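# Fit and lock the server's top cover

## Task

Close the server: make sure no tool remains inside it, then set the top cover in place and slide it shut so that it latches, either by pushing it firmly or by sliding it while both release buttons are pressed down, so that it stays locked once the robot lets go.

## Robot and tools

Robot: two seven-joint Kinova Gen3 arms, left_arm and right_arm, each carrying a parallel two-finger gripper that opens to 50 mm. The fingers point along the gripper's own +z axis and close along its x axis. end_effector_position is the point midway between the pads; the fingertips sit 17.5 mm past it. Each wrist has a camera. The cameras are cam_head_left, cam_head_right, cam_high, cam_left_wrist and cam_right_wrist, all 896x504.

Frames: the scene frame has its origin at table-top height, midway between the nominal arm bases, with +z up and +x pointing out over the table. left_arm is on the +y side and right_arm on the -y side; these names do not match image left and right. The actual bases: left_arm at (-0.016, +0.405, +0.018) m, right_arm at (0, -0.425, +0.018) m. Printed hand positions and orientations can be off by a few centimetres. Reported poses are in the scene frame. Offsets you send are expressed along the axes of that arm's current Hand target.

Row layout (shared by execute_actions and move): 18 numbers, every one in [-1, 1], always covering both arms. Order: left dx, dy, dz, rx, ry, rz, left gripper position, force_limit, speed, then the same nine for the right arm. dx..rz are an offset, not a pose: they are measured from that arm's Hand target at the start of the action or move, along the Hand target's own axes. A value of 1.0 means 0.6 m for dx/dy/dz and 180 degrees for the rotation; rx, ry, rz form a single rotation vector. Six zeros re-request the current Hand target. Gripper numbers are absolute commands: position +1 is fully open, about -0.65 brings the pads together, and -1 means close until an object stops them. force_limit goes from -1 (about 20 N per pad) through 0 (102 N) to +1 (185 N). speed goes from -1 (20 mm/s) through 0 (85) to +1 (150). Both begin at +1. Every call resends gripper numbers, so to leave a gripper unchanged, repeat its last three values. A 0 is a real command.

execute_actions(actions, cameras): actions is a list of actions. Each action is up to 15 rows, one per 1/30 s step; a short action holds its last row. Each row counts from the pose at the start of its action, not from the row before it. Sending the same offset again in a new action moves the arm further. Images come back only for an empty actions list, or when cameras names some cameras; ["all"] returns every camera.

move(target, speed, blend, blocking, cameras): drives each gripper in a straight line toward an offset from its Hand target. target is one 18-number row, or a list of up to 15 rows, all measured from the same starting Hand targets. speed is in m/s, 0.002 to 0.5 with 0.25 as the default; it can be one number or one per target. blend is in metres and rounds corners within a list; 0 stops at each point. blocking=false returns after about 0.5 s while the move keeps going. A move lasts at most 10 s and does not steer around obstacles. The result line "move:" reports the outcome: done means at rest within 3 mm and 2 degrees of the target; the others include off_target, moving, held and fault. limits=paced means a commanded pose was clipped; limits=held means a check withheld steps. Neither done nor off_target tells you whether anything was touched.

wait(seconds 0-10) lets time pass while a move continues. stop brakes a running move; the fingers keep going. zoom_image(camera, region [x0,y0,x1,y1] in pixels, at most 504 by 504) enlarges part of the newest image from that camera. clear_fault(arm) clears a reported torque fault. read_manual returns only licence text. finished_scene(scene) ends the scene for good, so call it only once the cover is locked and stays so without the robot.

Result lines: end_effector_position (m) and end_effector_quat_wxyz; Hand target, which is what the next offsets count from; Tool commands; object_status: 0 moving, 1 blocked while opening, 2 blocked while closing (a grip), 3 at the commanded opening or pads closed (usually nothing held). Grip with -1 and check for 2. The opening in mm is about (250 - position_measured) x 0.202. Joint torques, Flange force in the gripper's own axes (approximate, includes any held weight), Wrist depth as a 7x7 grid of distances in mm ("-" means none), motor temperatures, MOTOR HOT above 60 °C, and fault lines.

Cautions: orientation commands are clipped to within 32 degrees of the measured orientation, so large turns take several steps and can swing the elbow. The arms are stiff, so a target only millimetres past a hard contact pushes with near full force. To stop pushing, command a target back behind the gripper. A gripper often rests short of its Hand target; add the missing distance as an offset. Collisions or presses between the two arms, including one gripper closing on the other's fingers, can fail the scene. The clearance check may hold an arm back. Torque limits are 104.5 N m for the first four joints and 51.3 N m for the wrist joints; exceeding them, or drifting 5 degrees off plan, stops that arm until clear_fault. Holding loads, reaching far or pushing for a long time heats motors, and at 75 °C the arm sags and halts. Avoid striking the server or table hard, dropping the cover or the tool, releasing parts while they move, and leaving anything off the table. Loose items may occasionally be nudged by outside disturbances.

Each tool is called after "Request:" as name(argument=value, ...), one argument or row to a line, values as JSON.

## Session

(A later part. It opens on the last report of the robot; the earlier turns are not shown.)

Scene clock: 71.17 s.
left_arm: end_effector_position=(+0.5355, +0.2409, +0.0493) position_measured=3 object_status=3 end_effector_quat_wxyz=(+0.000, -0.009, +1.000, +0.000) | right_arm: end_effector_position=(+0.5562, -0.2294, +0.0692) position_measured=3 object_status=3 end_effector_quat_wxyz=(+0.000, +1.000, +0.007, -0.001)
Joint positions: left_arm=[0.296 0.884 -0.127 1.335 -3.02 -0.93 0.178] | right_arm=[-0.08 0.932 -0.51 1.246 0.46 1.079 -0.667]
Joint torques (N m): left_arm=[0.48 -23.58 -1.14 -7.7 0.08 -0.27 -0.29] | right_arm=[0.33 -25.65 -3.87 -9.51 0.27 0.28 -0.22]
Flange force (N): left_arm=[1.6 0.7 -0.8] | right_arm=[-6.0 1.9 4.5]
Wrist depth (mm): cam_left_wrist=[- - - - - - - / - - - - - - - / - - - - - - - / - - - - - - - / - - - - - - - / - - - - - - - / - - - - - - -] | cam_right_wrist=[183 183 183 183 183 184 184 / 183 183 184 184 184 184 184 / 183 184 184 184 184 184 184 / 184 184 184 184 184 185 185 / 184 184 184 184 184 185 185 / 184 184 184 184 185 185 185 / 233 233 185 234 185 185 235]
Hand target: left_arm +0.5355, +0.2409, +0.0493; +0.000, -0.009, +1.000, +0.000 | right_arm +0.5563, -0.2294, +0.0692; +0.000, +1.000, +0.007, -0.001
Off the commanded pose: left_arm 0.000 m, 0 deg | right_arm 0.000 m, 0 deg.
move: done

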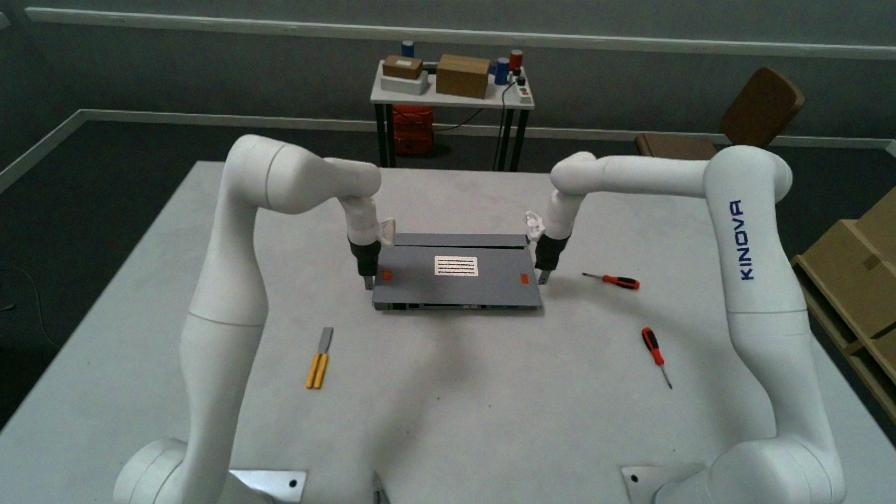

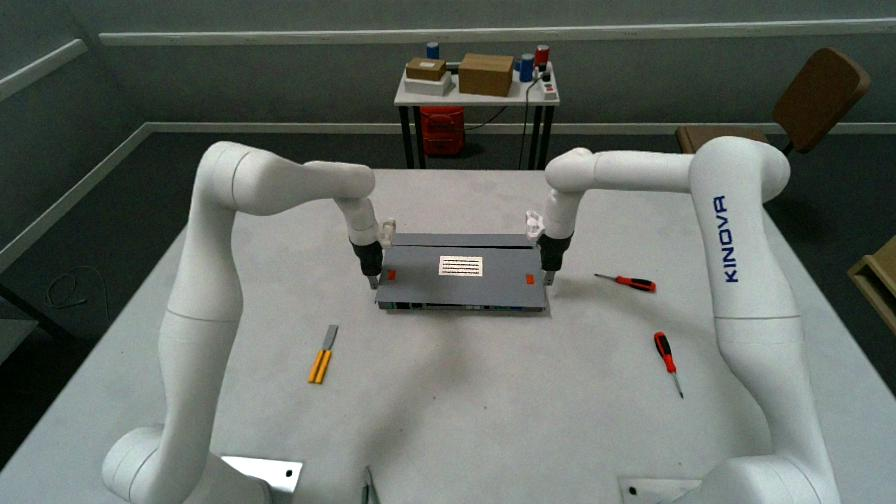

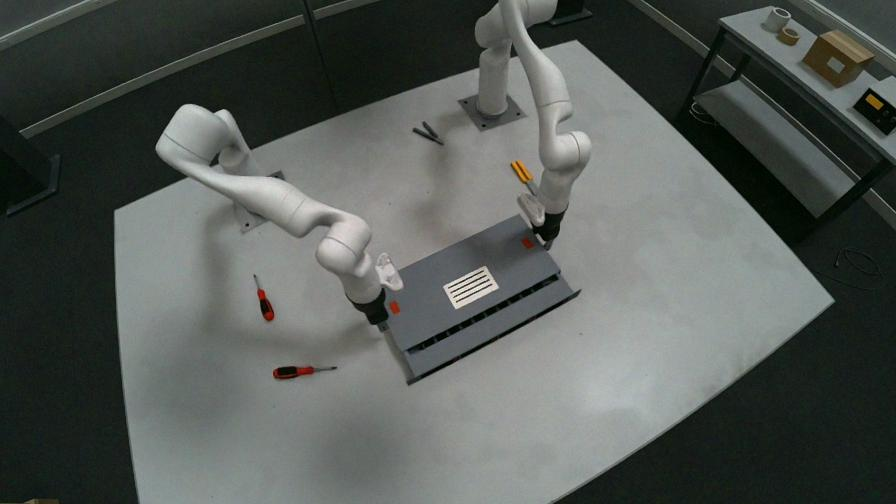

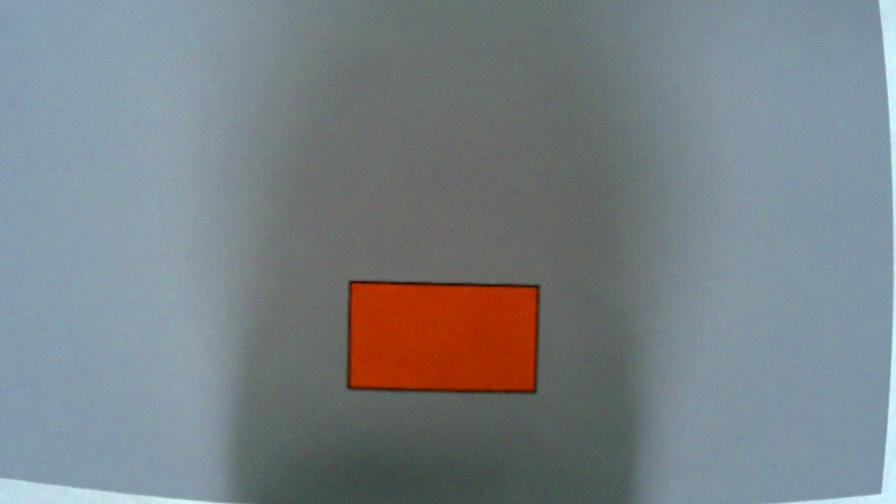

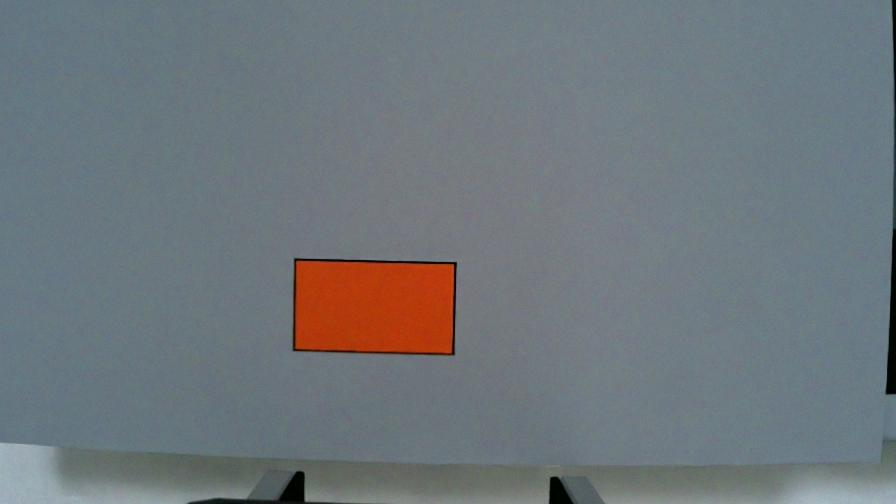

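Request:
move(
  target=[
    [0,0.0033,0,0,0,0,1,1,1,0,0.0033,0,0,0,0,1,0,-0.7],
    [0,0.0033,0,0,0,0,1,1,1,0,0.0033,0.0187,0,0,0,1,0,-0.7],
    [0,0.0033,0,0,0,0,1,1,1,0,-0.0083,0.0187,0,0,0,1,0,-0.7],
  ],
  speed=[0.05,0.05,0.02],
  cameras=["cam_left_wrist","cam_right_wrist","cam_head_left"],
)

Request:
zoom_image(
  camera="cam_head_left",
  region=[355, 220, 555, 330],
)

Scene clock: 73.27 s.
left_arm: end_effector_position=(+0.5355, +0.2429, +0.0494) position_measured=3 object_status=3 end_effector_quat_wxyz=(+0.000, -0.009, +1.000, +0.000) | right_arm: end_effector_position=(+0.5563, -0.2247, +0.0579) position_measured=3 object_status=3 end_effector_quat_wxyz=(+0.000, +1.000, +0.007, -0.001)
Joint positions: left_arm=[0.293 0.883 -0.127 1.338 -3.02 -0.929 0.175] | right_arm=[-0.09 0.95 -0.504 1.246 0.466 1.06 -0.678]
Joint torques (N m): left_arm=[0.49 -23.55 -1.14 -7.71 0.08 -0.25 -0.29] | right_arm=[-8.44 -25.82 -12.89 -11.57 -4.07 -3.44 -0.82]
Flange force (N): left_arm=[1.6 0.8 -0.8] | right_arm=[-7.2 19.0 3.8]
Wrist depth (mm): cam_left_wrist=[166 167 167 167 168 168 169 / 166 167 167 167 167 168 168 / 166 166 166 167 167 168 168 / 165 166 166 167 167 167 167 / 165 165 166 166 166 167 167 / 165 165 166 166 166 167 167 / 213 165 165 165 166 166 166] | cam_right_wrist=[173 173 174 174 174 174 175 / 173 173 174 174 174 174 175 / 173 173 173 174 174 175 175 / 173 173 173 174 174 174 175 / 173 173 173 173 174 174 174 / 173 173 173 173 174 174 174 / 173 173 173 174 174 174 175]
Hand target: left_arm +0.5355, +0.2429, +0.0494; +0.000, -0.009, +1.000, +0.000 | right_arm +0.5562, -0.2244, +0.0580; +0.000, +1.000, +0.007, -0.001
Off the commanded pose: left_arm 0.000 m, 0 deg | right_arm 0.000 m, 0 deg.
move: done
Images, in order (width x height): cam_head_left 896x504, cam_left_wrist 896x504, cam_right_wrist 896x504.

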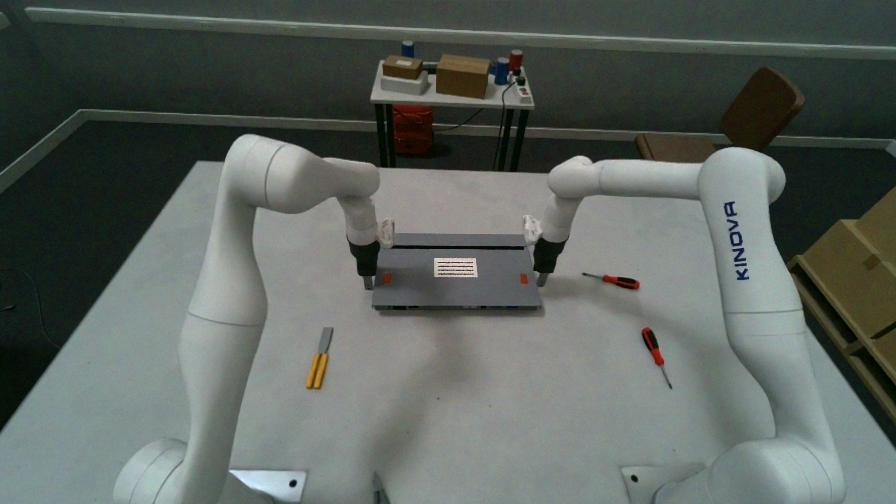

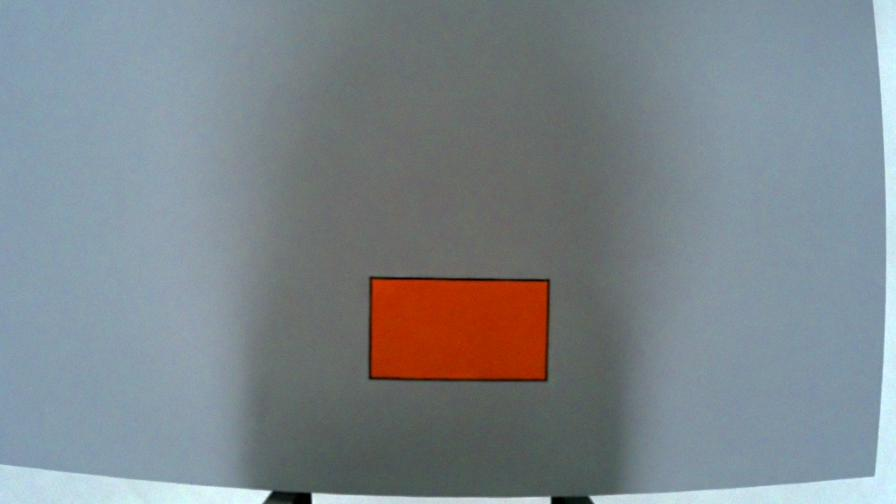

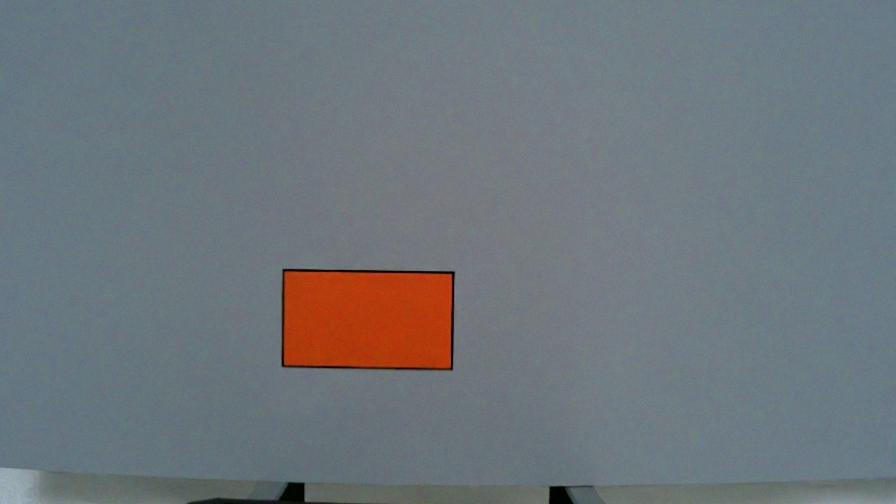

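Scaled by 2.520 from the camera's 896x504 image, which has a finer 1280x720 frame.

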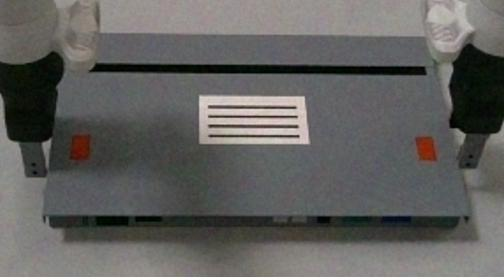

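Request:
move(
  target=[
    [0,0.005,0,0,0,0,1,1,1,0,0.0083,0,0,0,0,1,0,-0.7],
    [0,0.005,-0.1177,0,0,0,-0.7,0,0,0,0.0083,-0.1033,0,0,0,-0.7,0,0],
    [0.1905,-0.0682,-0.1177,0,0,0.0055,-0.7,0,0,-0.206,-0.0687,-0.1033,0,0,0.0047,-0.7,0,0],
    [0.1905,-0.0682,-0.0102,0,0,0.0055,-0.7,0,0,-0.206,-0.0687,0.0042,0,0,0.0047,-0.7,0,0],
  ],
  speed=[0.05,0.15,0.2,0.1],
  cameras=["all"],
)

Request:
zoom_image(
  camera="cam_head_left",
  region=[355, 220, 555, 330],
)

Scene clock: 78.30 s.
left_arm: end_effector_position=(+0.4219, +0.1999, +0.0555) position_measured=253 object_status=3 end_effector_quat_wxyz=(+0.000, +0.000, +1.000, +0.000) | right_arm: end_effector_position=(+0.4320, -0.1849, +0.0557) position_measured=253 object_status=3 end_effector_quat_wxyz=(+0.000, +1.000, +0.000, -0.001)
Joint positions: left_arm=[0.45 0.713 -0.124 1.702 -3.02 -0.734 0.284] | right_arm=[-0.191 0.781 -0.511 1.652 0.48 0.837 -0.955]
Joint torques (N m): left_arm=[0.47 -19.83 -1.07 -6.46 0.08 -0.26 -0.3] | right_arm=[0.31 -21.64 -3.64 -8.34 0.29 0.32 -0.18]
Flange force (N): left_arm=[1.2 0.8 -0.6] | right_arm=[-5.3 2.6 4.8]
Wrist depth (mm): cam_left_wrist=[173 174 174 224 224 225 225 / 173 173 174 224 224 224 224 / 173 173 173 223 223 224 224 / 172 173 173 223 223 223 224 / 172 172 173 222 222 223 223 / 172 172 172 222 222 222 223 / 171 171 172 221 221 222 222] | cam_right_wrist=[220 221 221 222 173 173 173 / 220 221 221 221 173 173 173 / 220 221 221 221 173 173 173 / 220 221 221 221 172 173 173 / 220 220 221 222 173 173 173 / 220 221 221 221 172 173 173 / 220 220 221 221 172 172 173]
Hand target: left_arm +0.4219, +0.1999, +0.0555; +0.000, +0.000, +1.000, +0.000 | right_arm +0.4320, -0.1849, +0.0556; +0.000, +1.000, +0.000, -0.001
Off the commanded pose: left_arm 0.000 m, 0 deg | right_arm 0.000 m, 0 deg.
move: done

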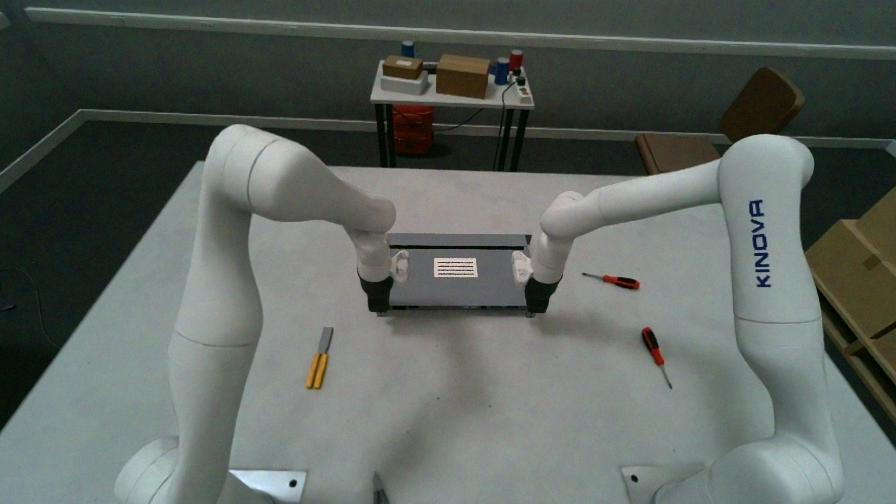

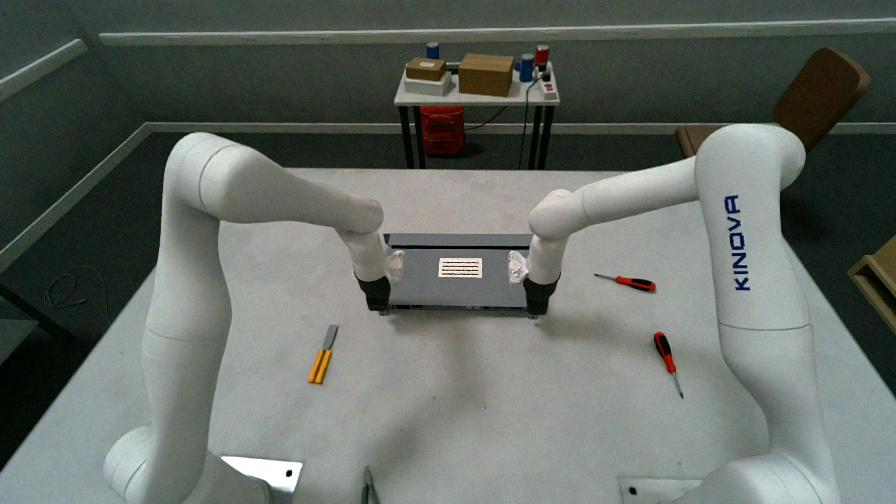

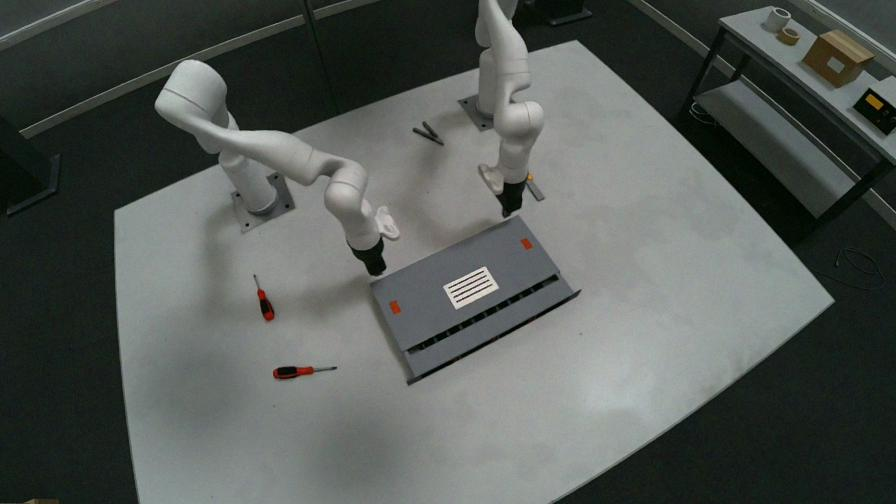

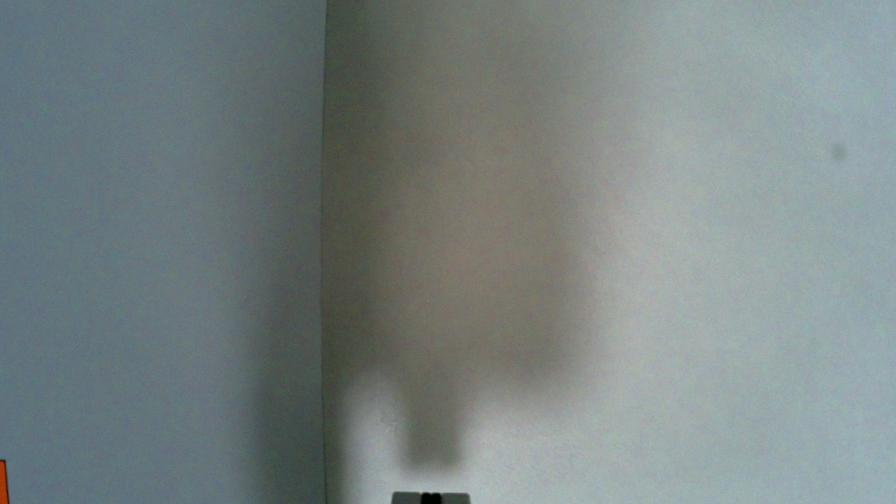

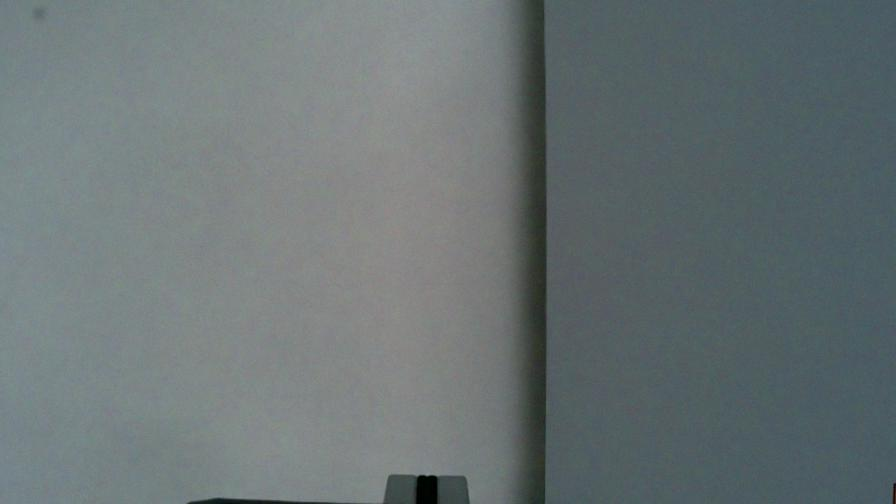

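Scaled by 2.520 from the camera's 896x504 image, which has a finer 1280x720 frame.

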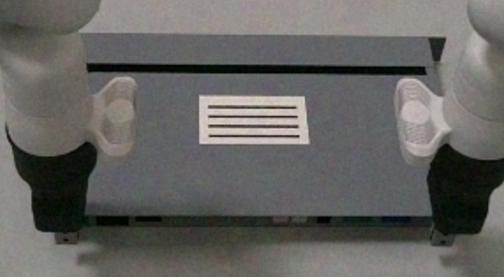

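Request:
move(
  target=[
    [-0.0208,0,0,0,0,0,-0.7,0,0,0.0233,0,0,0,0,0,-0.7,0,0],
    [-0.0333,0,0,0,0,0,-0.7,0,0,0.0358,0,0,0,0,0,-0.7,0,0],
  ],
  speed=[0.06,0.015],
  cameras=["cam_left_wrist","cam_right_wrist","cam_head_left"],
)

Request:
zoom_image(
  camera="cam_head_left",
  region=[355, 220, 555, 330],
)

Scene clock: 79.93 s.
left_arm: end_effector_position=(+0.4419, +0.2000, +0.0555) position_measured=253 object_status=3 end_effector_quat_wxyz=(+0.000, +0.000, +1.000, +0.000) | right_arm: end_effector_position=(+0.4535, -0.1850, +0.0556) position_measured=253 object_status=3 end_effector_quat_wxyz=(+0.000, +1.000, +0.000, -0.001)
Joint positions: left_arm=[0.431 0.743 -0.123 1.634 -3.023 -0.772 0.274] | right_arm=[-0.18 0.813 -0.511 1.58 0.478 0.877 -0.917]
Joint torques (N m): left_arm=[0.05 -20.79 -1.57 -7.92 -0.08 0.66 -0.35] | right_arm=[1.15 -23.09 -2.88 -9.78 0.89 -0.11 -0.31]
Flange force (N): left_arm=[3.6 0.9 -1.6] | right_arm=[-7.9 2.3 4.7]
Wrist depth (mm): cam_left_wrist=[176 176 177 223 224 225 225 / 176 176 177 223 223 224 225 / 175 176 176 223 223 223 225 / 175 175 175 222 223 223 224 / 175 175 175 222 222 223 223 / 174 175 175 221 222 222 223 / 174 174 175 221 221 222 222] | cam_right_wrist=[220 221 221 221 175 176 176 / 220 221 221 221 175 176 176 / 220 221 221 221 175 175 176 / 220 220 221 175 175 175 176 / 220 220 221 221 175 175 175 / 220 221 220 221 175 175 176 / 220 220 221 175 175 175 175]
Hand target: left_arm +0.4419, +0.2000, +0.0555; +0.000, +0.000, +1.000, +0.000 | right_arm +0.4535, -0.1850, +0.0556; +0.000, +1.000, +0.000, -0.001
Off the commanded pose: left_arm 0.000 m, 0 deg | right_arm 0.000 m, 0 deg.
move: done
Images, in order (width x height): cam_head_left 896x504, cam_left_wrist 896x504, cam_right_wrist 896x504.

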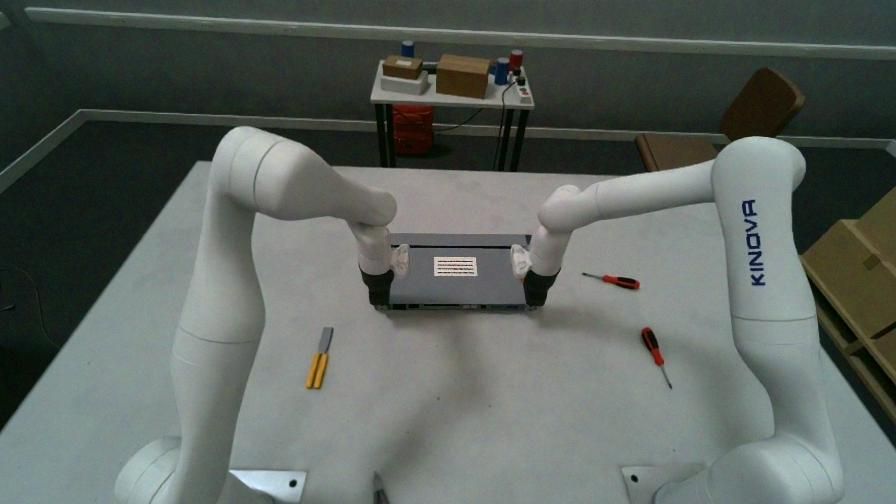

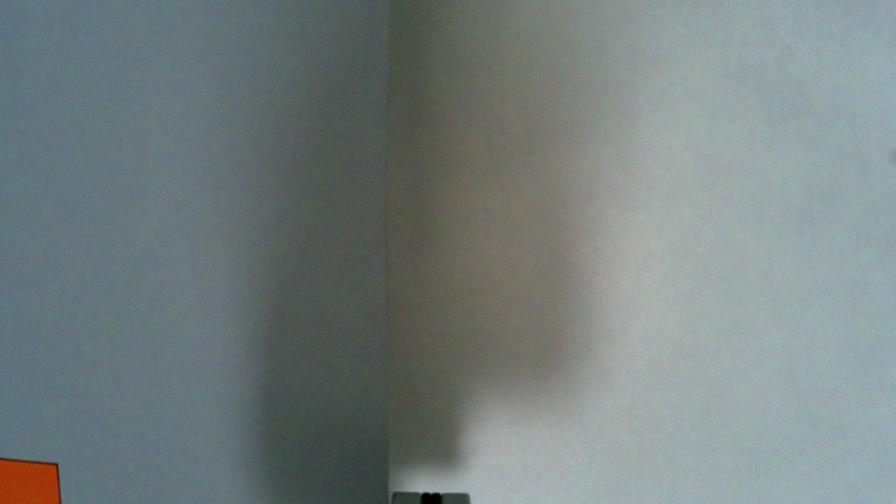

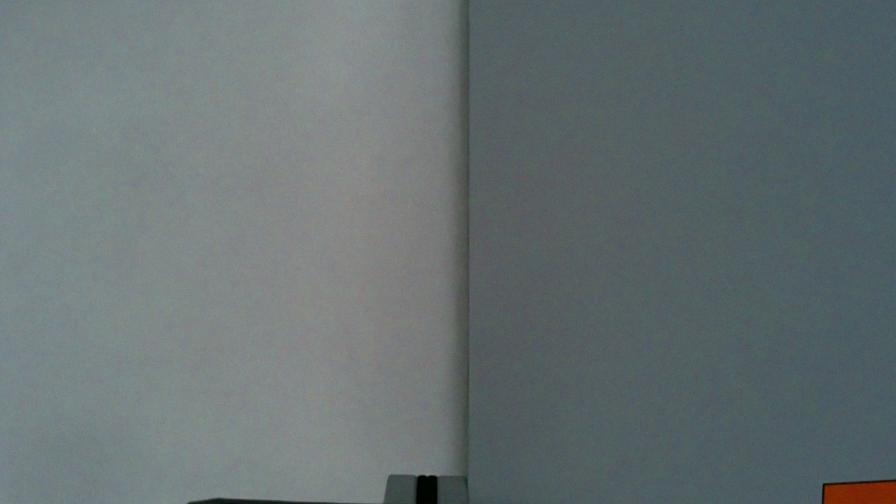

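Scaled by 2.520 from the camera's 896x504 image, which has a finer 1280x720 frame.

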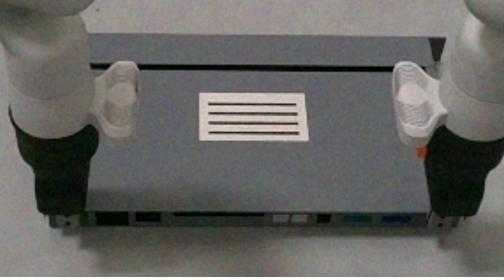

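Request:
move(
  target=[-0.0083,0,0,0,0,0,-0.7,0,0,0.0083,0,0,0,0,0,-0.7,0,0],
  speed=0.015,
  cameras=[],
)

Request:
move(
  target=[-0.005,0,0,0,0,0,-0.7,0,0,0.005,0,0,0,0,0,-0.7,0,0],
  speed=0.015,
  cameras=["cam_left_wrist","cam_right_wrist","cam_head_left"],
)

Request:
zoom_image(
  camera="cam_head_left",
  region=[355, 220, 555, 330],
)

Scene clock: 80.87 s.
left_arm: end_effector_position=(+0.4469, +0.2000, +0.0555) position_measured=253 object_status=3 end_effector_quat_wxyz=(+0.000, +0.000, +1.000, +0.000) | right_arm: end_effector_position=(+0.4584, -0.1849, +0.0556) position_measured=253 object_status=3 end_effector_quat_wxyz=(+0.000, +1.000, +0.000, -0.001)
Joint positions: left_arm=[0.427 0.75 -0.122 1.617 -3.023 -0.782 0.272] | right_arm=[-0.177 0.82 -0.511 1.562 0.478 0.887 -0.909]
Joint torques (N m): left_arm=[-0.95 -23.44 -2.79 -11.81 -0.47 2.5 -0.37] | right_arm=[3.59 -25.47 -0.48 -13.63 2.73 -1.47 -0.33]
Flange force (N): left_arm=[10.5 1.7 1.0] | right_arm=[-16.1 1.4 5.1]
Wrist depth (mm): cam_left_wrist=[176 176 176 223 223 224 225 / 175 175 176 223 223 224 224 / 175 175 175 222 223 223 224 / 174 175 175 222 222 223 224 / 174 174 175 222 222 222 223 / 174 174 175 221 222 222 223 / 173 174 174 221 221 222 222] | cam_right_wrist=[220 220 221 221 175 176 176 / 220 220 221 221 175 175 176 / 220 220 221 221 175 175 175 / 220 220 221 175 175 175 176 / 220 220 221 221 175 175 175 / 220 220 221 221 175 175 175 / 220 220 221 174 175 175 175]
Hand target: left_arm +0.4469, +0.2000, +0.0555; +0.000, +0.000, +1.000, +0.000 | right_arm +0.4585, -0.1849, +0.0556; +0.000, +1.000, +0.000, -0.001
Off the commanded pose: left_arm 0.000 m, 0 deg | right_arm 0.000 m, 0 deg.
move: done
No camera images: "cameras" was empty.

Scene clock: 81.57 s.
left_arm: end_effector_position=(+0.4498, +0.2000, +0.0555) position_measured=253 object_status=3 end_effector_quat_wxyz=(+0.000, +0.000, +1.000, +0.000) | right_arm: end_effector_position=(+0.4615, -0.1850, +0.0556) position_measured=253 object_status=3 end_effector_quat_wxyz=(+0.000, +1.000, +0.000, -0.001)
Joint positions: left_arm=[0.424 0.755 -0.122 1.606 -3.024 -0.788 0.27] | right_arm=[-0.176 0.825 -0.511 1.552 0.478 0.893 -0.904]
Joint torques (N m): left_arm=[-1.27 -23.27 -3.16 -12.27 -0.58 2.92 -0.4] | right_arm=[3.28 -25.21 -0.92 -14.01 2.63 -1.97 -0.34]
Motor temperatures (°C): left_arm=[36 40 34 41 39 44 42] | right_arm=[38 39 37 33 48 43 42]
Flange force (N): left_arm=[11.9 1.6 -0.1] | right_arm=[-16.9 2.4 3.9]
Wrist depth (mm): cam_left_wrist=[175 176 176 223 224 224 225 / 175 175 176 222 223 223 225 / 175 175 175 222 223 223 224 / 174 175 175 222 222 223 223 / 174 174 175 222 222 222 223 / 174 174 174 221 221 222 223 / 173 174 174 221 221 221 222] | cam_right_wrist=[221 221 221 221 175 176 176 / 220 221 221 221 175 175 176 / 220 220 221 221 175 175 175 / 219 220 220 175 175 175 176 / 220 220 221 221 175 175 175 / 220 220 220 221 175 175 175 / 220 220 221 175 175 175 175]
Hand target: left_arm +0.4499, +0.2000, +0.0555; +0.000, +0.000, +1.000, +0.000 | right_arm +0.4615, -0.1850, +0.0556; +0.000, +1.000, +0.000, -0.001
Off the commanded pose: left_arm 0.000 m, 0 deg | right_arm 0.000 m, 0 deg.
move: done
Images, in order (width x height): cam_head_left 896x504, cam_left_wrist 896x504, cam_right_wrist 896x504.

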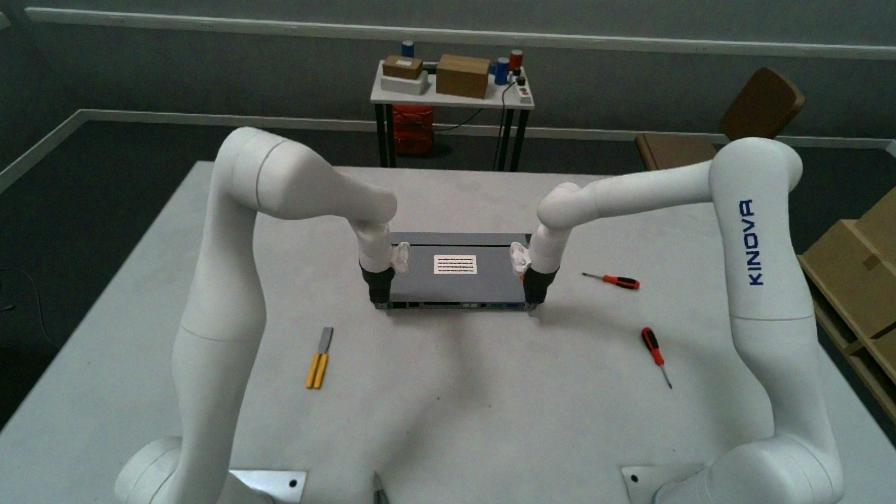

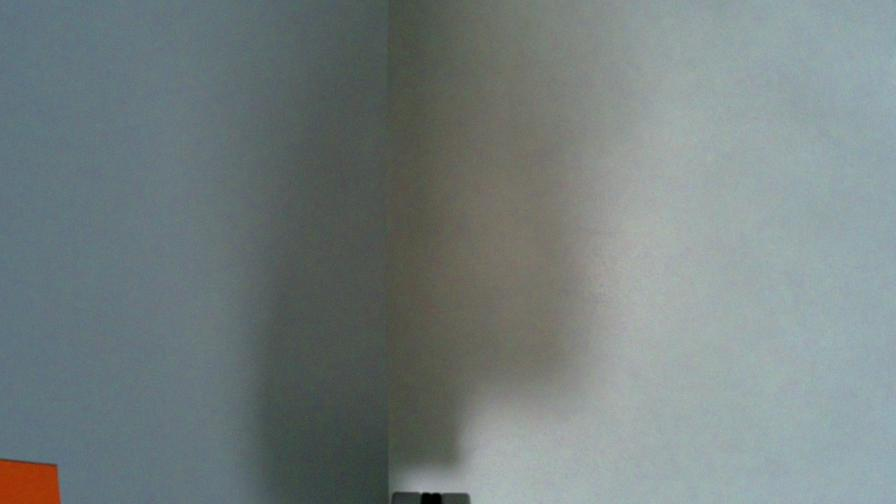

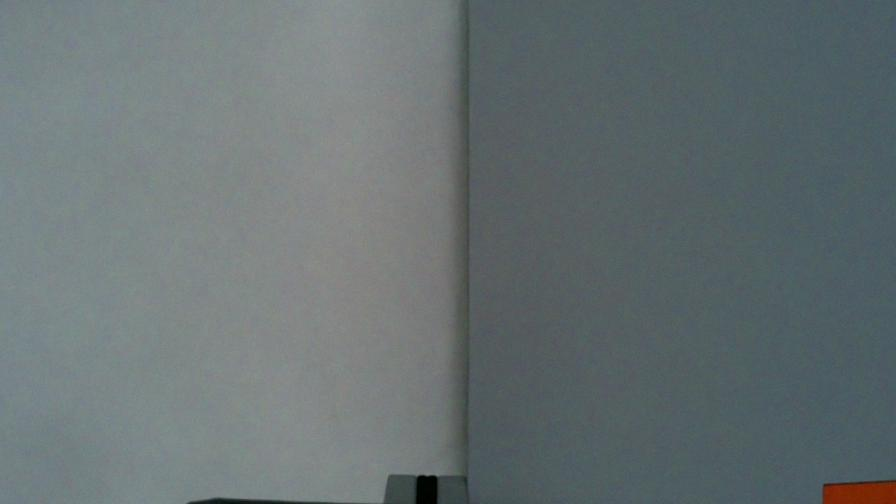

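Scaled by 2.520 from the camera's 896x504 image, which has a finer 1280x720 frame.

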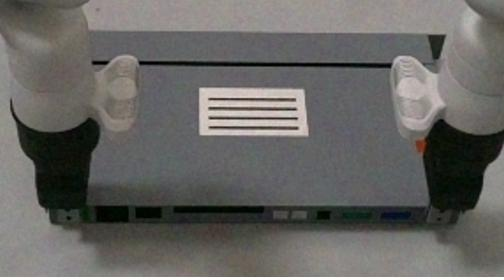

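Request:
move(
  target=[
    [0.0083,0,0,0,0,0,-0.7,0,0,-0.0083,0,0,0,0,0,-0.7,0,0],
    [0.0083,0,0,0,0,0,-0.7,0,0,-0.0083,0,-0.157,0,0,0,-0.7,0,0],
    [0.0083,0,0,0,0,0,-0.7,0,0,0.25,0.05,-0.157,0,0,0,-0.7,0,0],
  ],
  speed=[0.05,0.2,0.25],
  cameras=["cam_right_wrist","cam_head_left","cam_high","cam_head_right"],
)

Request:
zoom_image(
  camera="cam_right_wrist",
  region=[400, 200, 896, 504],
)

Request:
zoom_image(
  camera="cam_high",
  region=[350, 180, 600, 400],
)

Scene clock: 84.73 s.
left_arm: end_effector_position=(+0.4449, +0.2000, +0.0555) position_measured=253 object_status=3 end_effector_quat_wxyz=(+0.000, +0.000, +1.000, +0.000) | right_arm: end_effector_position=(+0.6116, -0.2152, +0.1496) position_measured=253 object_status=3 end_effector_quat_wxyz=(+0.000, +1.000, +0.000, -0.001)
Joint positions: left_arm=[0.429 0.747 -0.122 1.624 -3.023 -0.778 0.273] | right_arm=[-0.139 0.978 -0.512 0.841 0.423 1.404 -0.567]
Joint torques (N m): left_arm=[0.49 -20.66 -1.1 -6.77 0.08 -0.24 -0.29] | right_arm=[0.37 -27.73 -3.14 -10.48 0.31 0.37 -0.2]
Flange force (N): left_arm=[1.2 0.9 -0.7] | right_arm=[-8.0 2.5 5.4]
Wrist depth (mm): cam_left_wrist=[176 176 177 223 224 224 225 / 175 176 176 223 223 224 225 / 175 175 176 222 223 223 224 / 175 175 175 222 222 223 224 / 175 175 175 221 222 223 223 / 174 174 175 222 222 222 222 / 174 174 175 221 221 222 222] | cam_right_wrist=[268 268 268 269 269 271 318 / 268 267 268 269 269 270 317 / 267 268 268 269 269 269 318 / 267 268 268 269 269 270 317 / 267 267 268 269 269 269 317 / 266 267 268 268 269 270 317 / 313 313 314 314 315 316 316]
Hand target: left_arm +0.4449, +0.2000, +0.0555; +0.000, +0.000, +1.000, +0.000 | right_arm +0.6116, -0.2151, +0.1496; +0.000, +1.000, +0.000, -0.001
Off the commanded pose: left_arm 0.000 m, 0 deg | right_arm 0.000 m, 0 deg.
move: done
Images, in order (width x height): cam_head_left 896x504, cam_head_right 896x504, cam_high 896x504, cam_right_wrist 896x504.

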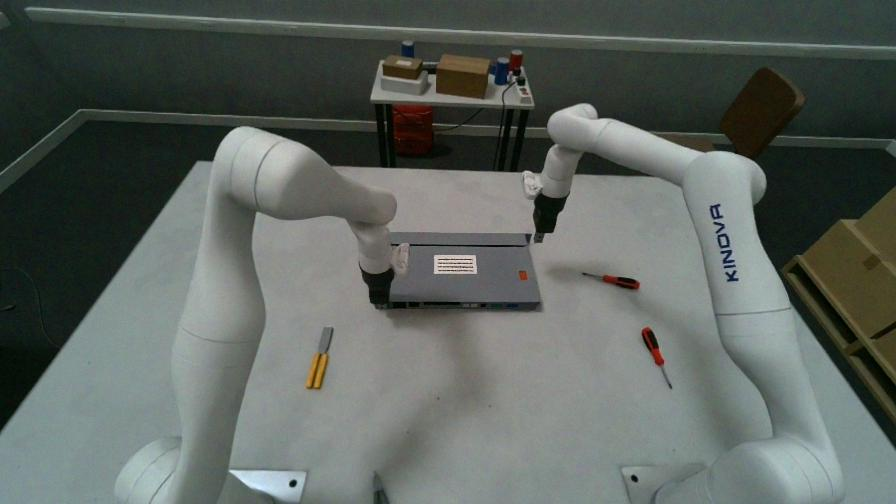

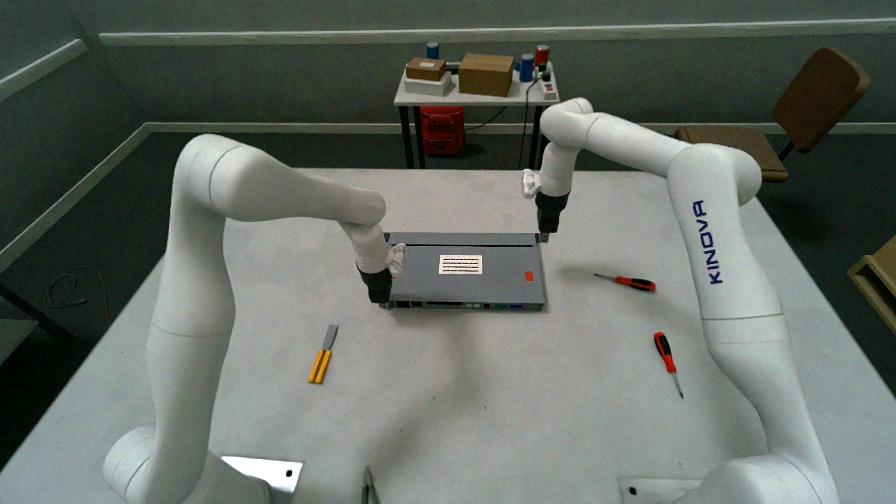

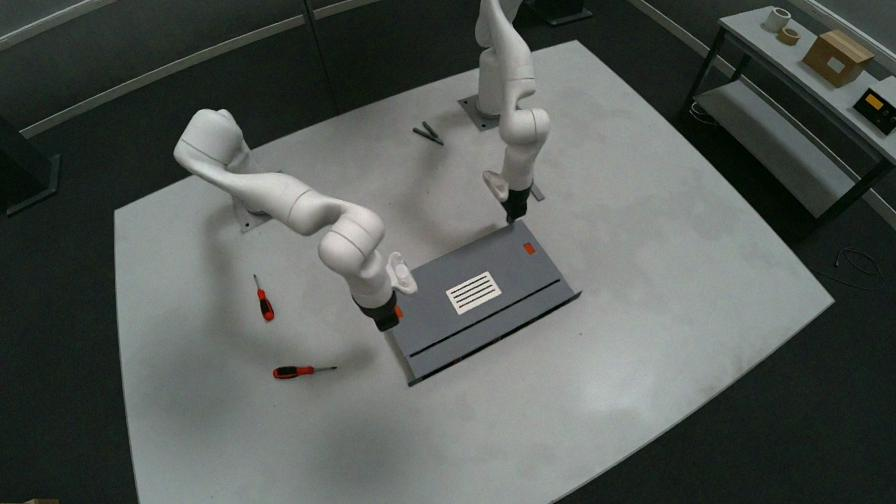

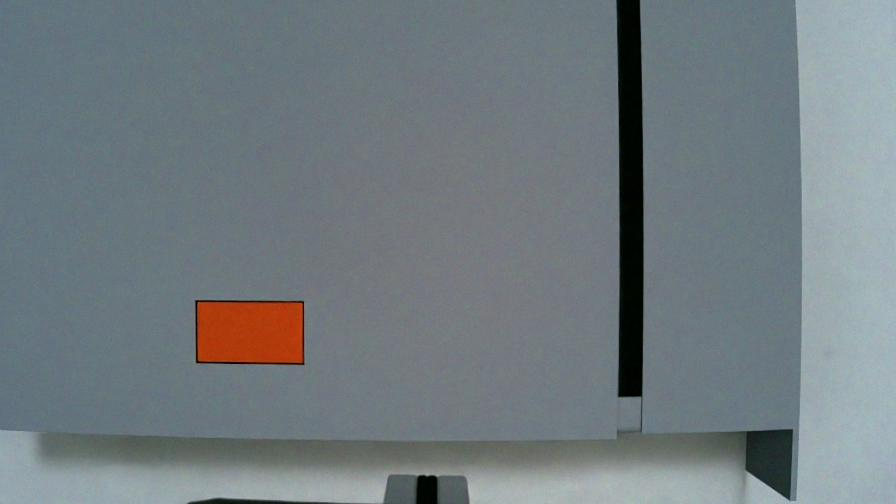

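Scaled by 1.016 from the camera's 896x504 image, which has a finer 1280x720 frame.

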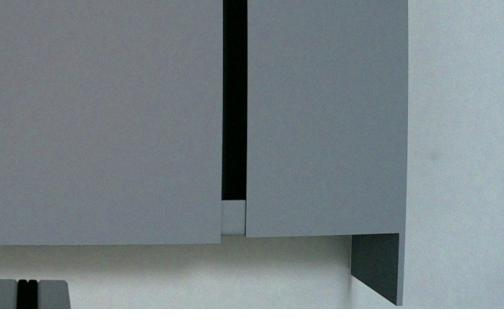

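Scaled by 2.016 from the camera's 896x504 image, which has a finer 1280x720 frame.

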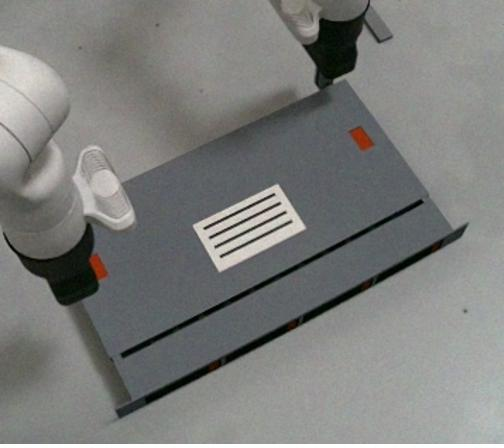

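Request:
move(
  target=[
    [0,0,-0.1075,0,0,-0.1,-0.7,0,0,-0.0455,-0.03,0,0,0,0.2,-0.7,0,0],
    [-0.1702,-0.0117,-0.0325,0,0,-0.5,-0.7,0,0,-0.091,-0.0585,0.1243,0,0,0.5,-0.7,0,0],
  ],
  speed=[0.15,0.15],
  cameras=["cam_left_wrist","cam_right_wrist","cam_high","cam_head_left"],
)

Request:
zoom_image(
  camera="cam_high",
  region=[350, 180, 600, 400],
)

Request:
zoom_image(
  camera="cam_head_left",
  region=[355, 220, 555, 330],
)

Scene clock: 92.63 s.
left_arm: end_effector_position=(+0.5470, +0.1930, +0.0750) position_measured=253 object_status=3 end_effector_quat_wxyz=(+0.000, +0.707, -0.707, +0.000) | right_arm: end_effector_position=(+0.5569, -0.1800, +0.0751) position_measured=253 object_status=3 end_effector_quat_wxyz=(+0.000, +0.707, -0.707, -0.001)
Joint positions: left_arm=[0.534 0.945 -0.493 1.185 -2.7 -1.115 1.614] | right_arm=[-0.32 0.921 -0.181 1.158 0.163 1.076 -2.128]
Joint torques (N m): left_arm=[0.56 -24.36 -3.87 -7.95 0.04 -0.21 -0.25] | right_arm=[0.28 -26.46 -1.27 -10.36 0.39 0.28 -0.2]
Flange force (N): left_arm=[-0.9 1.3 -0.5] | right_arm=[3.0 7.0 4.4]
Wrist depth (mm): cam_left_wrist=[241 241 196 238 239 197 240 / 240 240 195 196 196 196 197 / 240 240 195 195 195 196 196 / 239 240 194 195 195 196 195 / 239 239 194 194 195 195 196 / 239 239 194 194 195 195 195 / 238 238 193 194 194 195 195] | cam_right_wrist=[193 193 193 194 194 241 241 / 192 193 193 194 194 241 242 / 193 193 193 194 194 241 242 / 193 193 193 194 194 241 241 / 193 193 193 194 194 241 241 / 193 193 193 194 194 241 242 / 193 193 193 194 194 241 241]
Hand target: left_arm +0.5470, +0.1930, +0.0750; +0.000, +0.707, -0.707, +0.000 | right_arm +0.5569, -0.1800, +0.0751; +0.000, +0.707, -0.707, -0.001
Off the commanded pose: left_arm 0.000 m, 0 deg | right_arm 0.000 m, 0 deg.
move: done
Images, in order (width x height): cam_head_left 896x504, cam_high 896x504, cam_left_wrist 896x504, cam_right_wrist 896x504.

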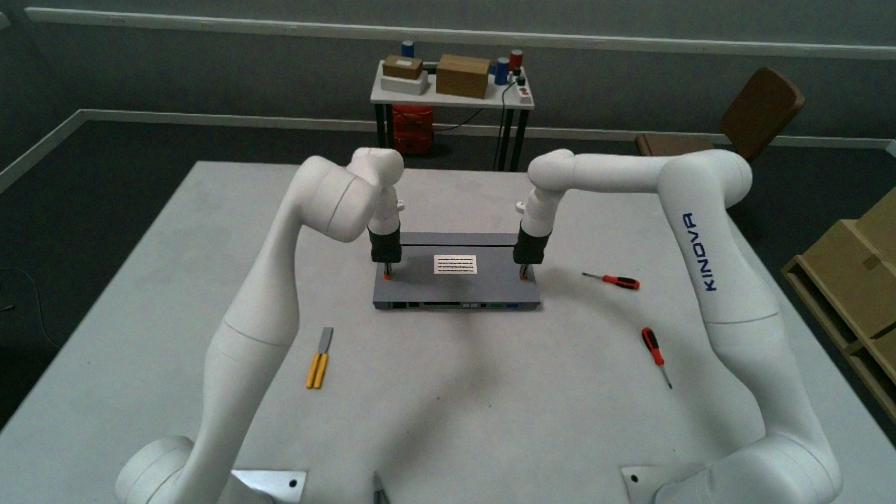

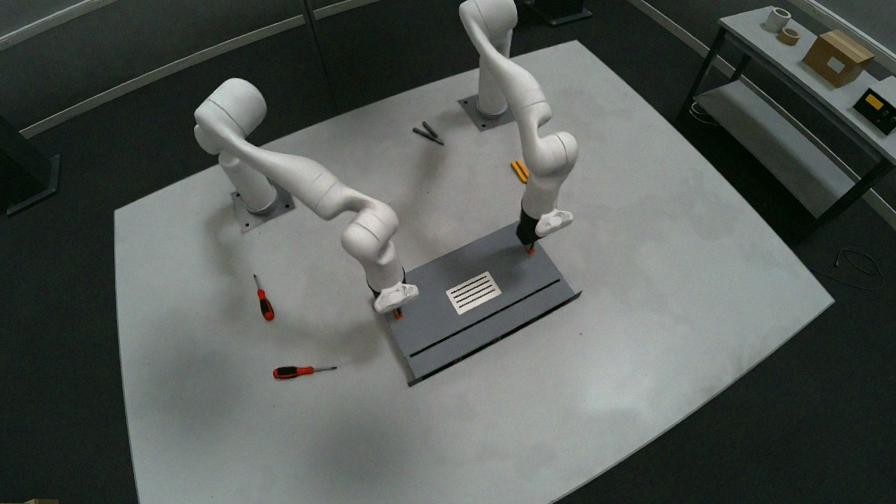

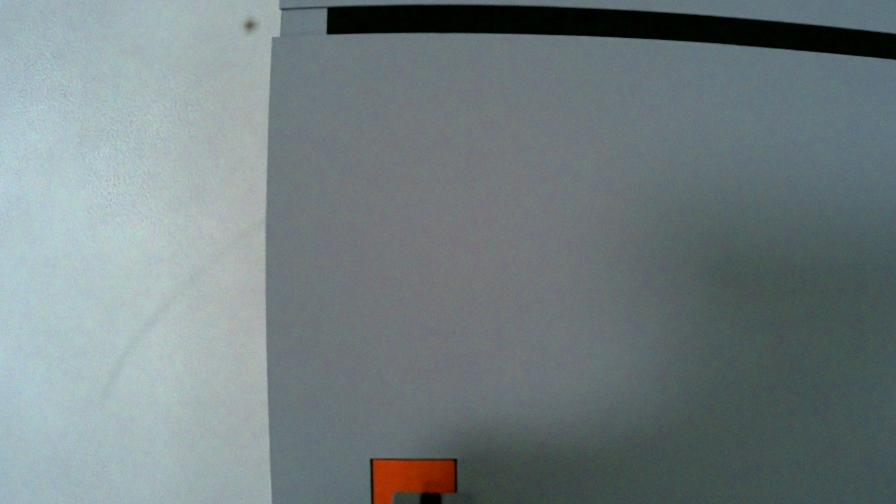

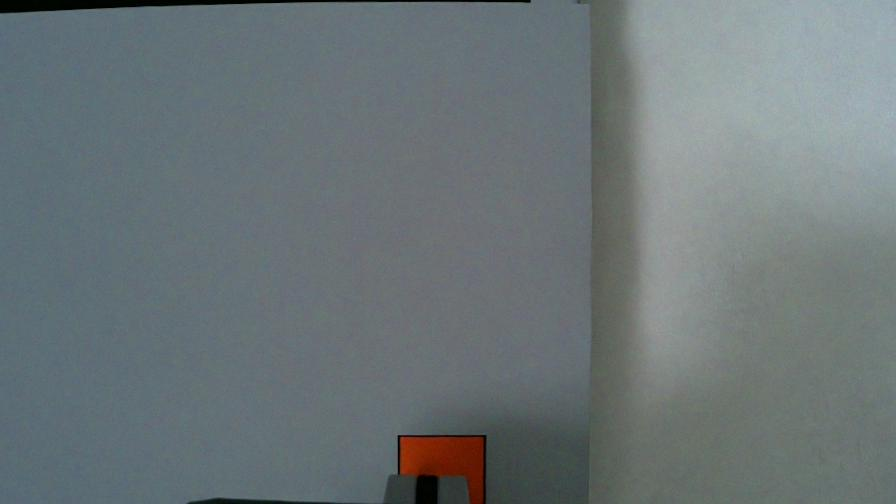

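Scaled by 2.016 from the camera's 896x504 image, which has a finer 1280x720 frame.

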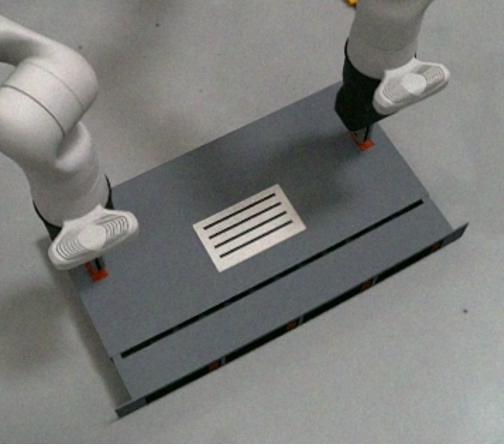

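Scaled by 2.520 from the camera's 896x504 image, which has a finer 1280x720 frame.

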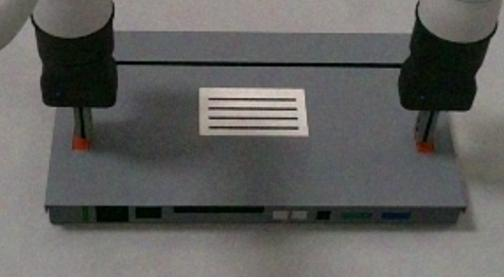

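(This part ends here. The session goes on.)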